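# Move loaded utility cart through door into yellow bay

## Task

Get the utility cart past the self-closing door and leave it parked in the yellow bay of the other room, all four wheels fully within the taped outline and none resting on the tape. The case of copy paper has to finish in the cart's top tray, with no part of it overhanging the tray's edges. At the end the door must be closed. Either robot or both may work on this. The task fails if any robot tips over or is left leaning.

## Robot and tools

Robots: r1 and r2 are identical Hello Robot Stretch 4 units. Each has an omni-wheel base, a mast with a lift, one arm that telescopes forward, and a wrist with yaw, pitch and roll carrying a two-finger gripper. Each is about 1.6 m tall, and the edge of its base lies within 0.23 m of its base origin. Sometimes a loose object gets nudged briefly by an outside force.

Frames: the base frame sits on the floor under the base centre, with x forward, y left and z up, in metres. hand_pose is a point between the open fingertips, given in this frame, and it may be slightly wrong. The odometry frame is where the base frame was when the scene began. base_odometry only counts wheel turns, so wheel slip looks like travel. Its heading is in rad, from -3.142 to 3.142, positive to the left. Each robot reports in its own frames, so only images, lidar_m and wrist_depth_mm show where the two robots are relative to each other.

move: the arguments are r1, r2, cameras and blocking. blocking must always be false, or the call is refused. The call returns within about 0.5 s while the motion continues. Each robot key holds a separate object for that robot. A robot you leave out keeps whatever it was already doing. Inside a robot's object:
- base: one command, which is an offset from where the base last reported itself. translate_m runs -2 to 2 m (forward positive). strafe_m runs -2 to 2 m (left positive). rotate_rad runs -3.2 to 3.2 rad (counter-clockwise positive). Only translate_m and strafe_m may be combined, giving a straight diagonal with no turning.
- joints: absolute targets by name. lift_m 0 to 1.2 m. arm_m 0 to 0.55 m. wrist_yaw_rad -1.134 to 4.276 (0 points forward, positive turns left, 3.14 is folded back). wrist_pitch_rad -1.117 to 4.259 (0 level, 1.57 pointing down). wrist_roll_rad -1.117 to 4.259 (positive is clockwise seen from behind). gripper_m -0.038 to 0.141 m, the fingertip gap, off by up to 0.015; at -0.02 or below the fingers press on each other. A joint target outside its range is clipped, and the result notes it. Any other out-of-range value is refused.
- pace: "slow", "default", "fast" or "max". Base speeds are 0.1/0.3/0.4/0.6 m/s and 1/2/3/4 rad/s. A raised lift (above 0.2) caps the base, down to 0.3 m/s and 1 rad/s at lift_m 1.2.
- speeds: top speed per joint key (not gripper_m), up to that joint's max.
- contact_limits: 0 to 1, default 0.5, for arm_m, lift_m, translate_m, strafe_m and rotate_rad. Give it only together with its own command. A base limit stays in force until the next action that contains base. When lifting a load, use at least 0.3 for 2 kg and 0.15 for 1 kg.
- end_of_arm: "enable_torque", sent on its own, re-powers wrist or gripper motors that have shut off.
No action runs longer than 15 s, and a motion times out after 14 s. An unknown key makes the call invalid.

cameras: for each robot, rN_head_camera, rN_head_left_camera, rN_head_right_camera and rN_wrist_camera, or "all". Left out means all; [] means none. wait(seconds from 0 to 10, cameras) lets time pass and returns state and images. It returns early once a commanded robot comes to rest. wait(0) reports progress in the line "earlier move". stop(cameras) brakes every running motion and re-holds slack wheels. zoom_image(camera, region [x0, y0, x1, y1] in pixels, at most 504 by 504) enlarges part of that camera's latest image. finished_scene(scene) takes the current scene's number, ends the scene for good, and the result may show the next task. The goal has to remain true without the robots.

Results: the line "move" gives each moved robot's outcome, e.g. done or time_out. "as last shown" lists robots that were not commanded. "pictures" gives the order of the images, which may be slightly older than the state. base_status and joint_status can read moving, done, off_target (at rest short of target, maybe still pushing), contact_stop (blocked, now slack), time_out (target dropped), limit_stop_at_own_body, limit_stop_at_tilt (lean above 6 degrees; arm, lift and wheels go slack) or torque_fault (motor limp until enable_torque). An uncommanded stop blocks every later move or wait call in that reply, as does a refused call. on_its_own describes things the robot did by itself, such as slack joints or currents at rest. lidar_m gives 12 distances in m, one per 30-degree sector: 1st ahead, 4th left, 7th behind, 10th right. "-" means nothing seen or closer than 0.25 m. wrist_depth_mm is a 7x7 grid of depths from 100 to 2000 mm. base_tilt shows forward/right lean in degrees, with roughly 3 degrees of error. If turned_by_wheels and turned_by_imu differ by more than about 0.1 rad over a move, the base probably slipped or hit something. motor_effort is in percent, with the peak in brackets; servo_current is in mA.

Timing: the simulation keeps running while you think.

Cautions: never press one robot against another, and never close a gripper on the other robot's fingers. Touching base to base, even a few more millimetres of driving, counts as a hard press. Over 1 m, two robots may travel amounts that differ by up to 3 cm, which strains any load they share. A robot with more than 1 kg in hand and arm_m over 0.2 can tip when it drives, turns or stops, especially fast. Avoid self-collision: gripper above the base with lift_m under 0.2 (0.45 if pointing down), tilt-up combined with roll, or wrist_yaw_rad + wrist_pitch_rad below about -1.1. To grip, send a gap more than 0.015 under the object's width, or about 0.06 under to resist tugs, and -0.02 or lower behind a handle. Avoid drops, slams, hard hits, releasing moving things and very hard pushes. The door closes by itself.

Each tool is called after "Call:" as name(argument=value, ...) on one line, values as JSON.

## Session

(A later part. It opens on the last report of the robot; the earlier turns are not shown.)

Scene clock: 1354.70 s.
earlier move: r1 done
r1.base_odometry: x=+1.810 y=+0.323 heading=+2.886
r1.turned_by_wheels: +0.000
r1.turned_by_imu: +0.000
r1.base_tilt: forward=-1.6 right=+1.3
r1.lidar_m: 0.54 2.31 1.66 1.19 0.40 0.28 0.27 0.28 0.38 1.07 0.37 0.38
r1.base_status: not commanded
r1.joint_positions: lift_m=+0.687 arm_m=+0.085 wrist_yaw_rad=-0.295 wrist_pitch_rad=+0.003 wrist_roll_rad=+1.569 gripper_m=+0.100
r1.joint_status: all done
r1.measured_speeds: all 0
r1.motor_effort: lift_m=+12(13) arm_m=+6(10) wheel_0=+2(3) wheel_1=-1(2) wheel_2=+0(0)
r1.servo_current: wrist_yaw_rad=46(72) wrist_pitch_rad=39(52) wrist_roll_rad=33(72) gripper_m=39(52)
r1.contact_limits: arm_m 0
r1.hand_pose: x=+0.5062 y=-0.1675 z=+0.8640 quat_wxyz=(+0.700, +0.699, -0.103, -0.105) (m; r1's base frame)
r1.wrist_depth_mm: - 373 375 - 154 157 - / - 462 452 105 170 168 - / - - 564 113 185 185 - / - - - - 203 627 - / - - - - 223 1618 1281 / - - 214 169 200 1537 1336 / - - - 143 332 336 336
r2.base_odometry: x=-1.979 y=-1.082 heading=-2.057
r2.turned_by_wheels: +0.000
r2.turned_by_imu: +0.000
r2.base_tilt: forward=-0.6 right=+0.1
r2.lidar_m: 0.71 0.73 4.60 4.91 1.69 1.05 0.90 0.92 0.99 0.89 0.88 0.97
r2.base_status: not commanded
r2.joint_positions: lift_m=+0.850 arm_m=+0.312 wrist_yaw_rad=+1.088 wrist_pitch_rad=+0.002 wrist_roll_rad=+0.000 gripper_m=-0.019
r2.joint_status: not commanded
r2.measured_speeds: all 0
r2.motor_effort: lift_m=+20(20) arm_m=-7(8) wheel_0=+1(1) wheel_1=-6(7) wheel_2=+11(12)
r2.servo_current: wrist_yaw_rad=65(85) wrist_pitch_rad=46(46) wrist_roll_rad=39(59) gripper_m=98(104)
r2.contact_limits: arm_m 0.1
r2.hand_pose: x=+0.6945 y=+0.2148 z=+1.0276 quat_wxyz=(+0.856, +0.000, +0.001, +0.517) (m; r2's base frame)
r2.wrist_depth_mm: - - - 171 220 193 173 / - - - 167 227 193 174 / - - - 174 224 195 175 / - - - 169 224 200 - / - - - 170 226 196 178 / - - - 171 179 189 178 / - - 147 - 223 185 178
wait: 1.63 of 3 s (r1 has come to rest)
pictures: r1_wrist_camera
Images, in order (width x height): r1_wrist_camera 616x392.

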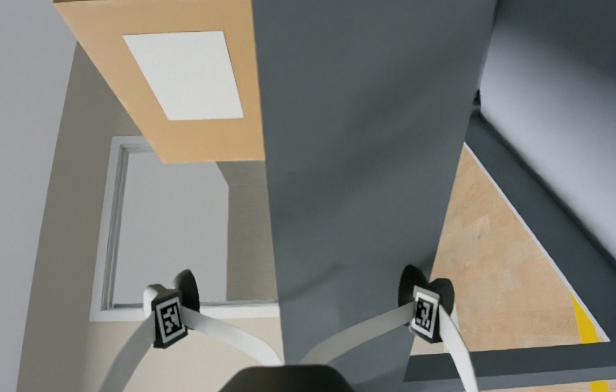

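Grip and push forward 0.16.

Call:
move(r1={"joints":{"gripper_m":-0.03}}, blocking=false, cameras=[])

Call:
wait(seconds=3, cameras=[])

Call:
move(r1={"joints":{"arm_m":0.25},"pace":"slow","contact_limits":{"arm_m":0.5}}, blocking=false, cameras=[])

Call:
wait(seconds=4, cameras=["r1_wrist_camera","r1_head_camera","r1_head_right_camera"])

Scene clock: 1362.00 s.
move: r1 moving
r1.base_odometry: x=+1.810 y=+0.323 heading=+2.886
r1.turned_by_wheels: +0.000
r1.turned_by_imu: +0.000
r1.base_tilt: forward=-1.6 right=+1.3
r1.lidar_m: 0.54 2.31 1.66 1.19 0.39 0.28 0.27 0.28 0.40 1.07 0.36 0.38
r1.base_status: not commanded
r1.joint_positions: lift_m=+0.687 arm_m=+0.085 wrist_yaw_rad=-0.295 wrist_pitch_rad=+0.003 wrist_roll_rad=+1.569 gripper_m=+0.084
r1.joint_status: gripper_m moving
r1.measured_speeds: all 0
r1.motor_effort: lift_m=+12(12) arm_m=+5(6) wheel_0=+2(2) wheel_1=-1(2) wheel_2=+0(0)
r1.servo_current: wrist_yaw_rad=52(65) wrist_pitch_rad=39(46) wrist_roll_rad=52(59) gripper_m=98(98)
r1.contact_limits: arm_m 0
r1.hand_pose: x=+0.5063 y=-0.1675 z=+0.8640 quat_wxyz=(+0.700, +0.699, -0.103, -0.105) (m; r1's base frame)
r1.wrist_depth_mm: - 379 384 - 153 155 - / - 473 462 106 167 167 - / - - 585 112 184 185 - / - - - - 203 1499 - / - - - - 227 1708 1308 / - - 211 167 194 1618 1336 / - - - 143 332 338 342
r2: as last shown
r2.base_tilt: forward=-0.6 right=+0.0
r2.lidar_m: 0.69 0.70 4.58 4.94 1.74 1.02 0.88 0.93 0.98 0.89 0.88 0.96
r2.motor_effort: lift_m=+20(20) arm_m=-7(8) wheel_0=+0(1) wheel_1=-6(7) wheel_2=+12(12)
r2.servo_current: wrist_yaw_rad=72(78) wrist_pitch_rad=39(46) wrist_roll_rad=46(52) gripper_m=98(104)
r2.contact_limits: arm_m 0.1
r2.wrist_depth_mm: - - - 171 220 191 174 / - - - 167 226 193 174 / - - - 174 224 195 176 / - - - 169 224 200 - / - - - 170 225 198 177 / - - - 171 179 190 177 / - - 147 - 224 186 178
pictures: none
No camera images: "cameras" was empty.

Scene clock: 1363.50 s.
earlier move: r1 done
r1.base_odometry: x=+1.810 y=+0.323 heading=+2.886
r1.turned_by_wheels: +0.000
r1.turned_by_imu: +0.000
r1.base_tilt: forward=-1.6 right=+1.3
r1.lidar_m: 0.52 2.29 1.66 1.18 0.40 0.28 0.26 0.29 0.37 1.10 0.35 0.38
r1.base_status: not commanded
r1.joint_positions: lift_m=+0.686 arm_m=+0.085 wrist_yaw_rad=-0.295 wrist_pitch_rad=+0.004 wrist_roll_rad=+1.569 gripper_m=-0.029
r1.joint_status: all done
r1.measured_speeds: all 0
r1.motor_effort: lift_m=+14(14) arm_m=-2(6) wheel_0=+1(3) wheel_1=-1(2) wheel_2=+0(0)
r1.servo_current: wrist_yaw_rad=39(65) wrist_pitch_rad=39(52) wrist_roll_rad=46(78) gripper_m=78(169)
r1.contact_limits: arm_m 0
r1.hand_pose: x=+0.5064 y=-0.1675 z=+0.8634 quat_wxyz=(+0.700, +0.699, -0.102, -0.105) (m; r1's base frame)
r1.wrist_depth_mm: - 373 375 - 149 147 - / - 445 455 - 160 158 - / - - 574 105 176 173 - / - - - 118 196 615 - / - - - - 220 1618 1281 / - - 187 - 182 1661 1308 / - - - 155 291 144 332
r2.base_odometry: x=-1.979 y=-1.082 heading=-2.057
r2.turned_by_wheels: +0.000
r2.turned_by_imu: +0.000
r2.base_tilt: forward=-0.6 right=+0.0
r2.lidar_m: 0.67 0.73 4.60 4.92 1.74 1.05 0.93 0.92 1.00 0.87 0.90 0.97
r2.base_status: not commanded
r2.joint_positions: lift_m=+0.850 arm_m=+0.312 wrist_yaw_rad=+1.088 wrist_pitch_rad=+0.002 wrist_roll_rad=+0.000 gripper_m=-0.019
r2.joint_status: not commanded
r2.measured_speeds: all 0
r2.motor_effort: lift_m=+20(20) arm_m=-7(8) wheel_0=+1(1) wheel_1=-6(7) wheel_2=+12(12)
r2.servo_current: wrist_yaw_rad=72(78) wrist_pitch_rad=39(46) wrist_roll_rad=59(65) gripper_m=98(104)
r2.contact_limits: arm_m 0.1
r2.hand_pose: x=+0.6945 y=+0.2148 z=+1.0276 quat_wxyz=(+0.856, +0.000, +0.001, +0.517) (m; r2's base frame)
r2.wrist_depth_mm: - - - 170 221 192 174 / - - - 167 226 193 174 / - - - 174 224 195 175 / - - - 170 224 200 - / - - - 171 225 198 178 / - - - 171 178 189 178 / - - 147 - 224 186 178
wait: 1.50 of 3 s (r1 has come to rest)
pictures: none
No camera images: "cameras" was empty.

Scene clock: 1364.00 s.
move: r1 moving
r1.base_odometry: x=+1.810 y=+0.323 heading=+2.886
r1.turned_by_wheels: +0.000
r1.turned_by_imu: +0.000
r1.base_tilt: forward=-1.6 right=+1.2
r1.lidar_m: 0.53 2.28 1.66 1.21 0.40 0.26 0.25 0.29 0.43 1.04 0.38 0.37
r1.base_status: not commanded
r1.joint_positions: lift_m=+0.686 arm_m=+0.097 wrist_yaw_rad=-0.295 wrist_pitch_rad=+0.006 wrist_roll_rad=+1.569 gripper_m=-0.029
r1.joint_status: arm_m moving
r1.measured_speeds: translate_m=+0.000 strafe_m=+0.000 rotate_rad=+0.000 lift_m=+0.000 arm_m=+0.050 wrist_yaw_rad=+0.000 wrist_pitch_rad=+0.000 wrist_roll_rad=+0.000
r1.motor_effort: lift_m=+15(15) arm_m=+7(8) wheel_0=+0(1) wheel_1=-1(2) wheel_2=+0(0)
r1.servo_current: wrist_yaw_rad=52(52) wrist_pitch_rad=46(52) wrist_roll_rad=78(78) gripper_m=52(78)
r1.contact_limits: arm_m 0.5
r1.hand_pose: x=+0.5188 y=-0.1675 z=+0.8627 quat_wxyz=(+0.700, +0.699, -0.102, -0.106) (m; r1's base frame)
r1.wrist_depth_mm: - 370 373 - 146 146 - / - 449 449 - 156 154 - / - - 564 103 172 169 - / - - - 113 190 574 - / - - - - 212 1618 517 / - - - - 181 1618 1281 / - - 176 - 281 137 334
r2: as last shown
r2.base_tilt: forward=-0.6 right=+0.1
r2.lidar_m: 0.68 0.69 4.61 4.91 1.73 1.03 0.91 0.91 1.00 0.87 0.89 0.95
r2.motor_effort: lift_m=+20(20) arm_m=-7(8) wheel_0=+0(1) wheel_1=-6(6) wheel_2=+12(12)
r2.servo_current: wrist_yaw_rad=72(78) wrist_pitch_rad=39(39) wrist_roll_rad=52(59) gripper_m=98(104)
r2.contact_limits: arm_m 0.1
r2.wrist_depth_mm: - - - 171 220 193 174 / - - - 168 227 193 174 / - - - 174 224 195 175 / - - - 169 224 200 - / - - - 171 225 196 177 / - - - 170 179 189 178 / - - 147 - 223 186 178
pictures: none
No camera images: "cameras" was empty.

Scene clock: 1366.43 s.
earlier move: r1 done
r1.base_odometry: x=+1.810 y=+0.323 heading=+2.886
r1.turned_by_wheels: +0.000
r1.turned_by_imu: +0.000
r1.base_tilt: forward=-1.6 right=+1.3
r1.lidar_m: 0.71 2.28 1.65 1.19 0.39 0.28 0.26 0.28 0.39 1.07 0.64 0.43
r1.base_status: not commanded
r1.joint_positions: lift_m=+0.686 arm_m=+0.250 wrist_yaw_rad=-0.299 wrist_pitch_rad=+0.006 wrist_roll_rad=+1.569 gripper_m=-0.029
r1.joint_status: all done
r1.measured_speeds: all 0
r1.motor_effort: lift_m=+16(16) arm_m=+6(10) wheel_0=+0(1) wheel_1=-1(2) wheel_2=-1(1)
r1.servo_current: wrist_yaw_rad=46(65) wrist_pitch_rad=46(59) wrist_roll_rad=59(78) gripper_m=59(78)
r1.contact_limits: arm_m 0.5
r1.hand_pose: x=+0.6706 y=-0.1684 z=+0.8627 quat_wxyz=(+0.700, +0.699, -0.103, -0.108) (m; r1's base frame)
r1.wrist_depth_mm: - 404 404 - - 119 - / - - 525 - - 131 - / - - - - 153 153 - / - - - - 177 188 - / - - - 109 210 1618 1308 / - - 185 119 178 1661 1138 / - 136 167 - 180 336 1118
r2.base_odometry: x=-1.979 y=-1.082 heading=-2.057
r2.turned_by_wheels: +0.000
r2.turned_by_imu: +0.000
r2.base_tilt: forward=-0.6 right=+0.0
r2.lidar_m: 0.69 0.72 4.59 4.93 1.72 1.07 0.90 0.92 1.02 0.89 0.88 0.95
r2.base_status: not commanded
r2.joint_positions: lift_m=+0.850 arm_m=+0.312 wrist_yaw_rad=+1.088 wrist_pitch_rad=+0.002 wrist_roll_rad=+0.000 gripper_m=-0.019
r2.joint_status: not commanded
r2.measured_speeds: all 0
r2.motor_effort: lift_m=+20(20) arm_m=-7(8) wheel_0=+1(1) wheel_1=-6(7) wheel_2=+12(12)
r2.servo_current: wrist_yaw_rad=85(85) wrist_pitch_rad=39(52) wrist_roll_rad=39(59) gripper_m=98(111)
r2.contact_limits: arm_m 0.1
r2.hand_pose: x=+0.6945 y=+0.2148 z=+1.0276 quat_wxyz=(+0.856, +0.000, +0.001, +0.517) (m; r2's base frame)
r2.wrist_depth_mm: - - - 170 220 192 173 / - - - 167 226 193 174 / - - - 174 224 195 175 / - - - 170 224 201 - / - - - 171 226 197 178 / - - - 170 179 190 178 / - - 147 - 223 186 178
wait: 2.43 of 4 s (r1 has come to rest)
pictures: r1_head_camera, r1_head_right_camera, r1_wrist_camera
Images, in order (width x height): r1_head_camera 420x560, r1_head_right_camera 420x672, r1_wrist_camera 616x392.

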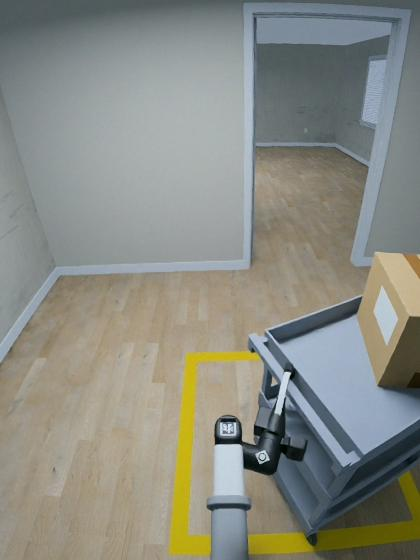

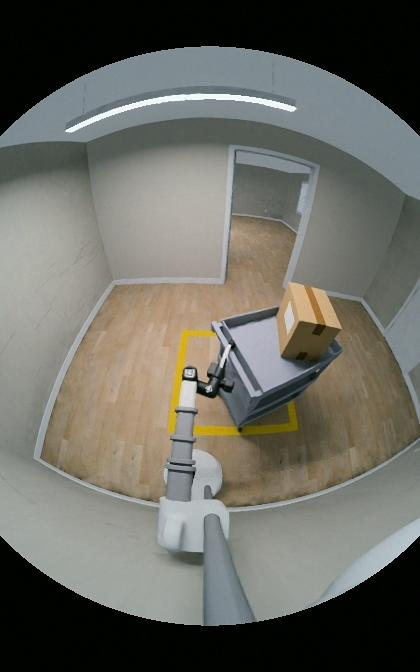

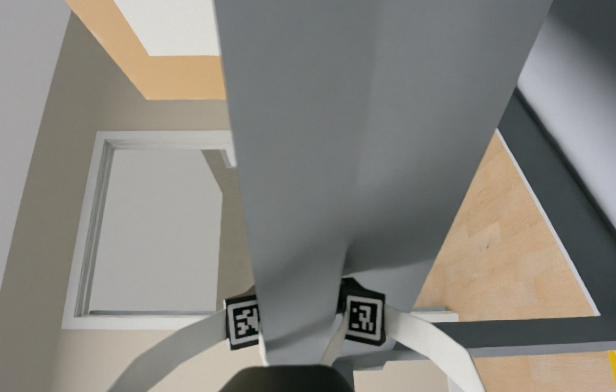

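Call:
move(r1={"base":{"strafe_m":0.12},"joints":{"arm_m":0.37},"pace":"slow"}, blocking=false, cameras=[])

Call:
wait(seconds=4, cameras=["r1_wrist_camera","r1_head_camera","r1_head_left_camera","r1_head_right_camera"])

Call:
zoom_image(camera="r1_head_camera", region=[150, 300, 420, 560])

Call:
zoom_image(camera="r1_head_right_camera", region=[150, 250, 370, 470])

Scene clock: 1373.43 s.
move: r1 moving
r1.base_odometry: x=+1.806 y=+0.309 heading=+2.885
r1.turned_by_wheels: -0.001
r1.turned_by_imu: -0.002
r1.base_tilt: forward=-1.5 right=+1.3
r1.lidar_m: 0.70 2.27 1.64 1.18 0.41 0.29 0.25 0.27 0.42 1.04 0.68 0.45
r1.base_status: strafe_m moving
r1.joint_positions: lift_m=+0.686 arm_m=+0.263 wrist_yaw_rad=-0.301 wrist_pitch_rad=+0.006 wrist_roll_rad=+1.569 gripper_m=-0.029
r1.joint_status: arm_m moving
r1.measured_speeds: translate_m=+0.000 strafe_m=+0.056 rotate_rad=+0.000 lift_m=+0.000 arm_m=+0.049 wrist_yaw_rad=-0.006 wrist_pitch_rad=+0.000 wrist_roll_rad=+0.000
r1.motor_effort: lift_m=+16(16) arm_m=+5(7) wheel_0=-18(18) wheel_1=+3(6) wheel_2=-3(3)
r1.servo_current: wrist_yaw_rad=46(65) wrist_pitch_rad=52(52) wrist_roll_rad=46(59) gripper_m=59(65)
r1.hand_pose: x=+0.6829 y=-0.1690 z=+0.8627 quat_wxyz=(+0.699, +0.699, -0.104, -0.108) (m; r1's base frame)
r1.wrist_depth_mm: - 413 410 - - 119 - / - - 539 - - 131 - / - - - - 153 153 - / - - - - 177 525 - / - - - 110 211 1576 1255 / 1983 - 185 120 178 1537 1160 / - 136 160 - 320 334 1160
r2: as last shown
r2.base_tilt: forward=-0.6 right=+0.1
r2.lidar_m: 0.69 0.71 4.58 4.93 1.70 1.06 0.92 0.92 1.01 0.87 0.87 0.96
r2.motor_effort: lift_m=+20(20) arm_m=-7(8) wheel_0=+1(1) wheel_1=-6(6) wheel_2=+12(12)
r2.servo_current: wrist_yaw_rad=65(85) wrist_pitch_rad=39(46) wrist_roll_rad=46(52) gripper_m=98(104)
r2.contact_limits: arm_m 0.1
r2.wrist_depth_mm: - - - 170 221 193 174 / - - - 168 226 193 174 / - - - 174 224 195 176 / - - - 170 224 200 - / - - - 171 225 197 178 / - - - 170 179 189 178 / - - 147 - 224 186 178
pictures: none
No camera images: "cameras" was empty.

Scene clock: 1375.40 s.
earlier move: r1 done
r1.base_odometry: x=+1.780 y=+0.207 heading=+2.886
r1.turned_by_wheels: +0.001
r1.turned_by_imu: +0.000
r1.base_tilt: forward=-1.6 right=+1.3
r1.lidar_m: 0.83 2.13 1.54 1.19 0.41 0.28 0.26 0.30 0.40 1.08 0.73 0.49
r1.base_status: done
r1.joint_positions: lift_m=+0.686 arm_m=+0.370 wrist_yaw_rad=-0.305 wrist_pitch_rad=+0.006 wrist_roll_rad=+1.569 gripper_m=-0.029
r1.joint_status: all done
r1.measured_speeds: all 0
r1.motor_effort: lift_m=+15(16) arm_m=+7(8) wheel_0=-6(18) wheel_1=+1(6) wheel_2=-3(5)
r1.servo_current: wrist_yaw_rad=52(72) wrist_pitch_rad=52(59) wrist_roll_rad=33(65) gripper_m=59(65)
r1.hand_pose: x=+0.7894 y=-0.1700 z=+0.8627 quat_wxyz=(+0.699, +0.699, -0.105, -0.110) (m; r1's base frame)
r1.wrist_depth_mm: - - - - - - - / - - - - - - - / - - - - - - - / - - - - - - - / - - - - - - 1160 / 1921 - 178 - - 362 1118 / - 138 - 116 - 141 1229
r2.base_odometry: x=-1.979 y=-1.082 heading=-2.057
r2.turned_by_wheels: +0.000
r2.turned_by_imu: +0.000
r2.base_tilt: forward=-0.6 right=+0.1
r2.lidar_m: 0.69 0.71 4.56 4.92 1.73 1.04 0.88 0.93 1.01 0.88 0.88 0.97
r2.base_status: not commanded
r2.joint_positions: lift_m=+0.850 arm_m=+0.312 wrist_yaw_rad=+1.088 wrist_pitch_rad=+0.002 wrist_roll_rad=+0.000 gripper_m=-0.019
r2.joint_status: not commanded
r2.measured_speeds: all 0
r2.motor_effort: lift_m=+20(20) arm_m=-7(8) wheel_0=+1(1) wheel_1=-6(7) wheel_2=+12(12)
r2.servo_current: wrist_yaw_rad=72(85) wrist_pitch_rad=39(52) wrist_roll_rad=39(65) gripper_m=104(104)
r2.contact_limits: arm_m 0.1
r2.hand_pose: x=+0.6945 y=+0.2148 z=+1.0276 quat_wxyz=(+0.856, +0.000, +0.001, +0.517) (m; r2's base frame)
r2.wrist_depth_mm: - - - 171 220 193 173 / - - - 168 227 193 175 / - - - 174 224 195 175 / - - - 169 224 200 - / - - - 171 226 196 177 / - - - 170 179 189 178 / - - 147 - 224 186 178
wait: 1.97 of 4 s (r1 has come to rest)
pictures: r1_head_camera, r1_head_left_camera, r1_head_right_camera, r1_wrist_camera
Images, in order (width x height): r1_head_camera 420x560, r1_head_left_camera 420x672, r1_head_right_camera 420x672, r1_wrist_camera 616x392.

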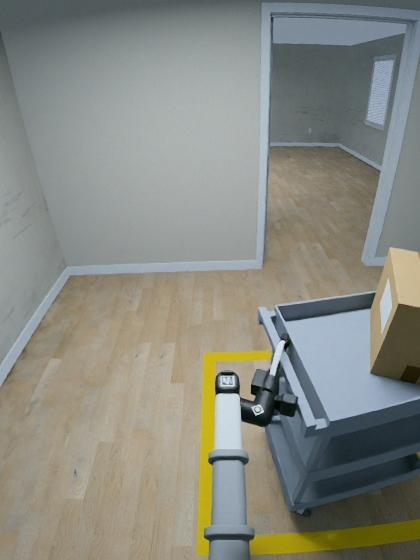

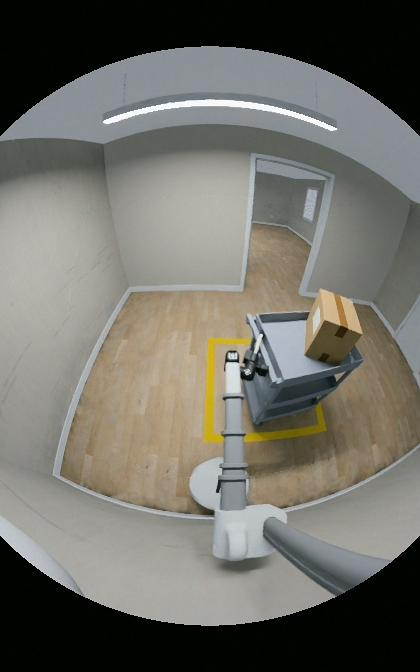

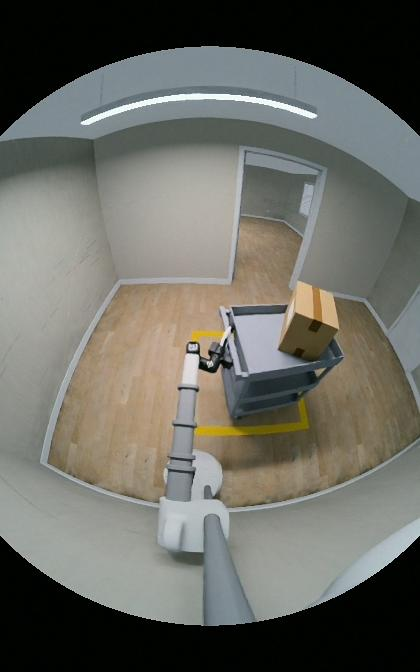

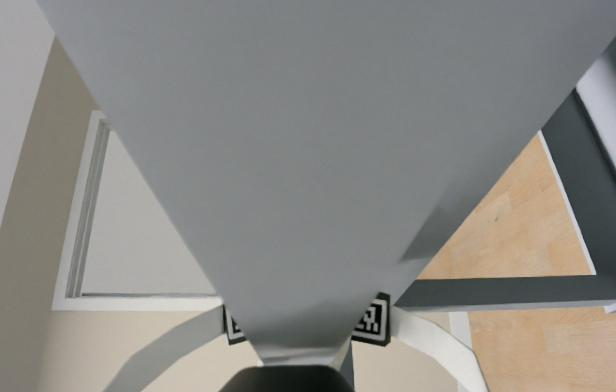

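Scaled by 1.867 from the camera's 420x560 image, which has a finer 600x800 frame.

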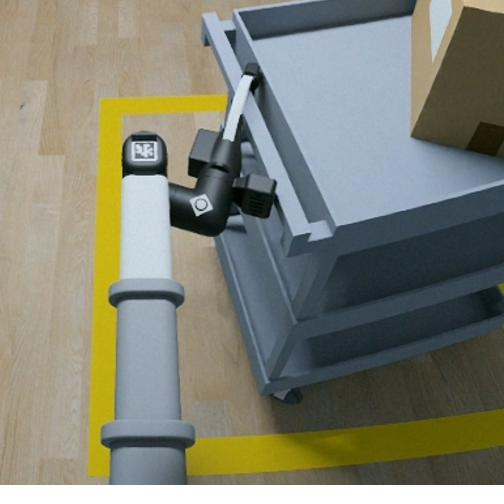

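Scaled by 2.291 from the camera's 420x672 image, which has a finer 600x960 frame.

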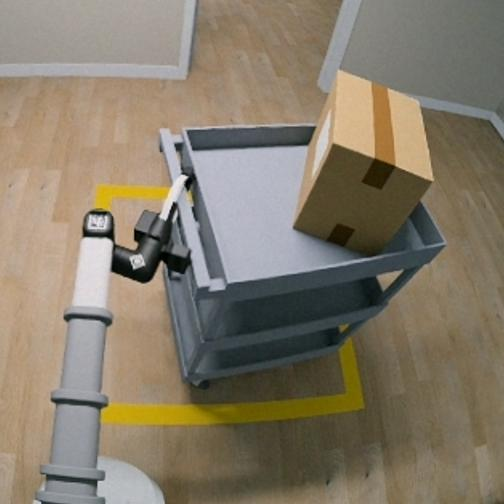

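Call:
move(r1={"base":{"strafe_m":0.12},"pace":"slow"}, blocking=false, cameras=[])

Call:
wait(seconds=4, cameras=[])

Call:
move(r1={"joints":{"gripper_m":0.11}}, blocking=false, cameras=[])

Call:
wait(seconds=3, cameras=["r1_wrist_camera","r1_head_camera","r1_head_right_camera"])

Call:
zoom_image(camera="r1_head_right_camera", region=[150, 250, 370, 470])

Scene clock: 1382.73 s.
move: r1 moving
r1.base_odometry: x=+1.776 y=+0.193 heading=+2.884
r1.turned_by_wheels: -0.002
r1.turned_by_imu: -0.002
r1.base_tilt: forward=-1.6 right=+1.3
r1.lidar_m: 0.85 2.12 1.50 1.21 0.42 0.29 0.26 0.29 0.42 1.08 0.73 0.51
r1.base_status: strafe_m moving
r1.joint_positions: lift_m=+0.686 arm_m=+0.370 wrist_yaw_rad=-0.305 wrist_pitch_rad=+0.006 wrist_roll_rad=+1.569 gripper_m=-0.029
r1.joint_status: not commanded
r1.measured_speeds: translate_m=+0.000 strafe_m=+0.055 rotate_rad=-0.002 lift_m=+0.000 arm_m=+0.000 wrist_yaw_rad=+0.000 wrist_pitch_rad=+0.000 wrist_roll_rad=+0.000
r1.motor_effort: lift_m=+16(16) arm_m=+5(7) wheel_0=-15(17) wheel_1=+3(5) wheel_2=-3(5)
r1.servo_current: wrist_yaw_rad=46(91) wrist_pitch_rad=46(52) wrist_roll_rad=33(59) gripper_m=52(65)
r1.hand_pose: x=+0.7896 y=-0.1700 z=+0.8627 quat_wxyz=(+0.699, +0.699, -0.105, -0.110) (m; r1's base frame)
r1.wrist_depth_mm: - - - - - - - / - - - - - - - / - - - - - - - / - - - - - - - / - - - - - - 1138 / 1983 - 178 - - 362 1182 / - 138 - 102 - 141 1182
r2: as last shown
r2.base_tilt: forward=-0.6 right=+0.0
r2.lidar_m: 0.71 0.70 4.59 4.93 1.71 1.05 0.91 0.92 1.00 0.88 0.89 0.97
r2.servo_current: wrist_yaw_rad=72(78) wrist_pitch_rad=33(46) wrist_roll_rad=46(52) gripper_m=98(104)
r2.contact_limits: arm_m 0.1
r2.wrist_depth_mm: - - - 171 221 193 173 / - - - 167 227 193 174 / - - - 174 224 195 176 / - - - 169 224 200 - / - - - 170 226 198 178 / - - - 171 178 189 178 / - - 147 - 223 186 178
pictures: none
No camera images: "cameras" was empty.

Scene clock: 1384.57 s.
earlier move: r1 done
r1.base_odometry: x=+1.749 y=+0.091 heading=+2.885
r1.turned_by_wheels: +0.001
r1.turned_by_imu: +0.001
r1.base_tilt: forward=-1.5 right=+1.3
r1.lidar_m: 0.81 1.94 1.38 1.20 0.41 0.28 0.26 0.29 0.42 1.08 0.79 0.49
r1.base_status: done
r1.joint_positions: lift_m=+0.686 arm_m=+0.370 wrist_yaw_rad=-0.302 wrist_pitch_rad=+0.006 wrist_roll_rad=+1.569 gripper_m=-0.029
r1.joint_status: not commanded
r1.measured_speeds: all 0
r1.motor_effort: lift_m=+15(16) arm_m=+4(7) wheel_0=-5(20) wheel_1=+3(5) wheel_2=+0(7)
r1.servo_current: wrist_yaw_rad=52(91) wrist_pitch_rad=46(52) wrist_roll_rad=46(59) gripper_m=52(65)
r1.hand_pose: x=+0.7903 y=-0.1691 z=+0.8627 quat_wxyz=(+0.699, +0.699, -0.104, -0.109) (m; r1's base frame)
r1.wrist_depth_mm: - - - - - - - / - - - - - - - / - - - - - - - / - - - - - - - / 1983 - - - - - 1229 / - - - - - 351 355 / - 138 161 104 - 141 1160
r2.base_odometry: x=-1.979 y=-1.082 heading=-2.057
r2.turned_by_wheels: +0.000
r2.turned_by_imu: +0.000
r2.base_tilt: forward=-0.6 right=+0.0
r2.lidar_m: 0.69 0.72 4.57 4.93 1.74 1.04 0.91 0.92 0.99 0.88 0.88 0.98
r2.base_status: not commanded
r2.joint_positions: lift_m=+0.850 arm_m=+0.312 wrist_yaw_rad=+1.088 wrist_pitch_rad=+0.002 wrist_roll_rad=+0.000 gripper_m=-0.019
r2.joint_status: not commanded
r2.measured_speeds: all 0
r2.motor_effort: lift_m=+20(20) arm_m=-8(8) wheel_0=+1(1) wheel_1=-6(7) wheel_2=+11(12)
r2.servo_current: wrist_yaw_rad=72(85) wrist_pitch_rad=39(46) wrist_roll_rad=33(59) gripper_m=104(104)
r2.contact_limits: arm_m 0.1
r2.hand_pose: x=+0.6945 y=+0.2148 z=+1.0276 quat_wxyz=(+0.856, +0.000, +0.001, +0.517) (m; r2's base frame)
r2.wrist_depth_mm: - - - 170 220 193 173 / - - - 168 227 193 174 / - - - 174 224 195 175 / - - - 169 223 200 - / - - - 171 226 197 178 / - - - 171 179 190 178 / - - 147 - 223 186 178
wait: 1.83 of 4 s (r1 has come to rest)
pictures: none
No camera images: "cameras" was empty.

Scene clock: 1385.07 s.
move: r1 moving
r1.base_odometry: x=+1.749 y=+0.091 heading=+2.886
r1.turned_by_wheels: +0.000
r1.turned_by_imu: +0.000
r1.base_tilt: forward=-1.5 right=+1.3
r1.lidar_m: 0.81 1.95 1.42 1.24 0.42 0.29 0.26 0.28 0.41 1.10 0.80 0.50
r1.base_status: not commanded
r1.joint_positions: lift_m=+0.686 arm_m=+0.370 wrist_yaw_rad=-0.302 wrist_pitch_rad=+0.006 wrist_roll_rad=+1.569 gripper_m=-0.004
r1.joint_status: gripper_m moving
r1.measured_speeds: translate_m=+0.000 strafe_m=+0.000 rotate_rad=+0.001 lift_m=+0.000 arm_m=+0.000 wrist_yaw_rad=+0.000 wrist_pitch_rad=+0.002 wrist_roll_rad=+0.000
r1.motor_effort: lift_m=+16(16) arm_m=+4(4) wheel_0=-3(5) wheel_1=+3(3) wheel_2=+0(0)
r1.servo_current: wrist_yaw_rad=59(65) wrist_pitch_rad=46(52) wrist_roll_rad=33(59) gripper_m=59(85)
r1.hand_pose: x=+0.7903 y=-0.1691 z=+0.8627 quat_wxyz=(+0.699, +0.699, -0.104, -0.109) (m; r1's base frame)
r1.wrist_depth_mm: - - - - - - - / - - - - - - - / - - - - - - - / - - - - - - - / 1983 - - - - - 1205 / - - - - - 359 366 / - 133 150 111 151 - 1205
r2: as last shown
r2.lidar_m: 0.67 0.73 4.60 4.92 1.72 1.03 0.92 0.93 1.01 0.88 0.89 0.99
r2.motor_effort: lift_m=+20(20) arm_m=-7(8) wheel_0=+1(1) wheel_1=-6(6) wheel_2=+11(12)
r2.servo_current: wrist_yaw_rad=72(78) wrist_pitch_rad=39(46) wrist_roll_rad=52(52) gripper_m=104(104)
r2.contact_limits: arm_m 0.1
r2.wrist_depth_mm: - - - 171 220 192 173 / - - - 167 227 193 174 / - - - 175 224 195 175 / - - - 169 224 200 - / - - - 170 226 197 178 / - - - 171 179 189 178 / - - 147 - 224 186 179
pictures: none
No camera images: "cameras" was empty.

Scene clock: 1386.67 s.
earlier move: r1 done
r1.base_odometry: x=+1.749 y=+0.091 heading=+2.886
r1.turned_by_wheels: +0.000
r1.turned_by_imu: +0.000
r1.base_tilt: forward=-1.6 right=+1.3
r1.lidar_m: 0.79 1.98 1.40 1.25 0.42 0.29 0.27 0.27 0.41 1.10 0.78 0.50
r1.base_status: not commanded
r1.joint_positions: lift_m=+0.686 arm_m=+0.370 wrist_yaw_rad=-0.299 wrist_pitch_rad=+0.007 wrist_roll_rad=+1.569 gripper_m=+0.110
r1.joint_status: all done
r1.measured_speeds: all 0
r1.motor_effort: lift_m=+15(16) arm_m=+4(4) wheel_0=-1(5) wheel_1=+3(3) wheel_2=+0(0)
r1.servo_current: wrist_yaw_rad=20(65) wrist_pitch_rad=52(59) wrist_roll_rad=33(65) gripper_m=39(91)
r1.hand_pose: x=+0.7908 y=-0.1684 z=+0.8626 quat_wxyz=(+0.700, +0.699, -0.103, -0.108) (m; r1's base frame)
r1.wrist_depth_mm: - - - - - - - / - - - - - - - / - - - - - - - / - - - - - - 1160 / 1863 - - - - 357 359 / - 190 183 - 189 368 1229 / - - - 143 - 1708 1255
r2.base_odometry: x=-1.979 y=-1.082 heading=-2.057
r2.turned_by_wheels: +0.000
r2.turned_by_imu: +0.000
r2.base_tilt: forward=-0.6 right=+0.1
r2.lidar_m: 0.70 0.72 4.60 4.92 1.74 1.04 0.93 0.90 1.01 0.87 0.88 0.95
r2.base_status: not commanded
r2.joint_positions: lift_m=+0.850 arm_m=+0.312 wrist_yaw_rad=+1.088 wrist_pitch_rad=+0.002 wrist_roll_rad=+0.000 gripper_m=-0.019
r2.joint_status: not commanded
r2.measured_speeds: all 0
r2.motor_effort: lift_m=+20(21) arm_m=-7(8) wheel_0=+1(1) wheel_1=-6(7) wheel_2=+12(12)
r2.servo_current: wrist_yaw_rad=78(91) wrist_pitch_rad=39(46) wrist_roll_rad=46(59) gripper_m=98(104)
r2.contact_limits: arm_m 0.1
r2.hand_pose: x=+0.6945 y=+0.2148 z=+1.0276 quat_wxyz=(+0.856, +0.000, +0.001, +0.517) (m; r2's base frame)
r2.wrist_depth_mm: - - - 171 221 192 174 / - - - 167 226 193 174 / - - - 174 224 195 175 / - - - 169 224 200 - / - - - 170 226 196 177 / - - - 170 179 190 178 / - - 147 - 223 186 178
wait: 1.60 of 3 s (r1 has come to rest)
pictures: r1_head_camera, r1_head_right_camera, r1_wrist_camera
Images, in order (width x height): r1_head_camera 420x560, r1_head_right_camera 420x672, r1_wrist_camera 616x392.

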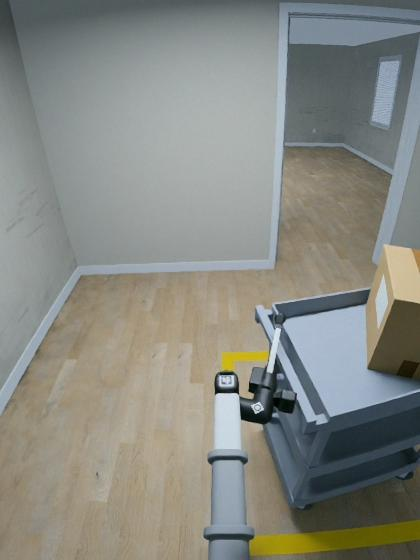

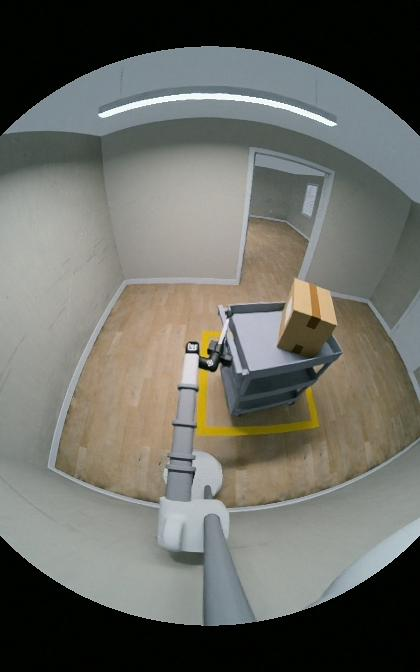

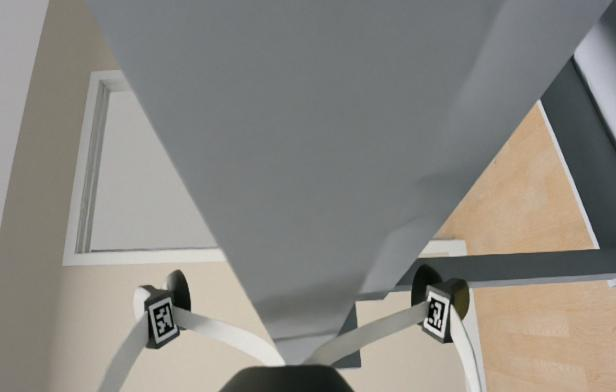

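Scaled by 2.291 from the camera's 420x672 image, which has a finer 600x960 frame.

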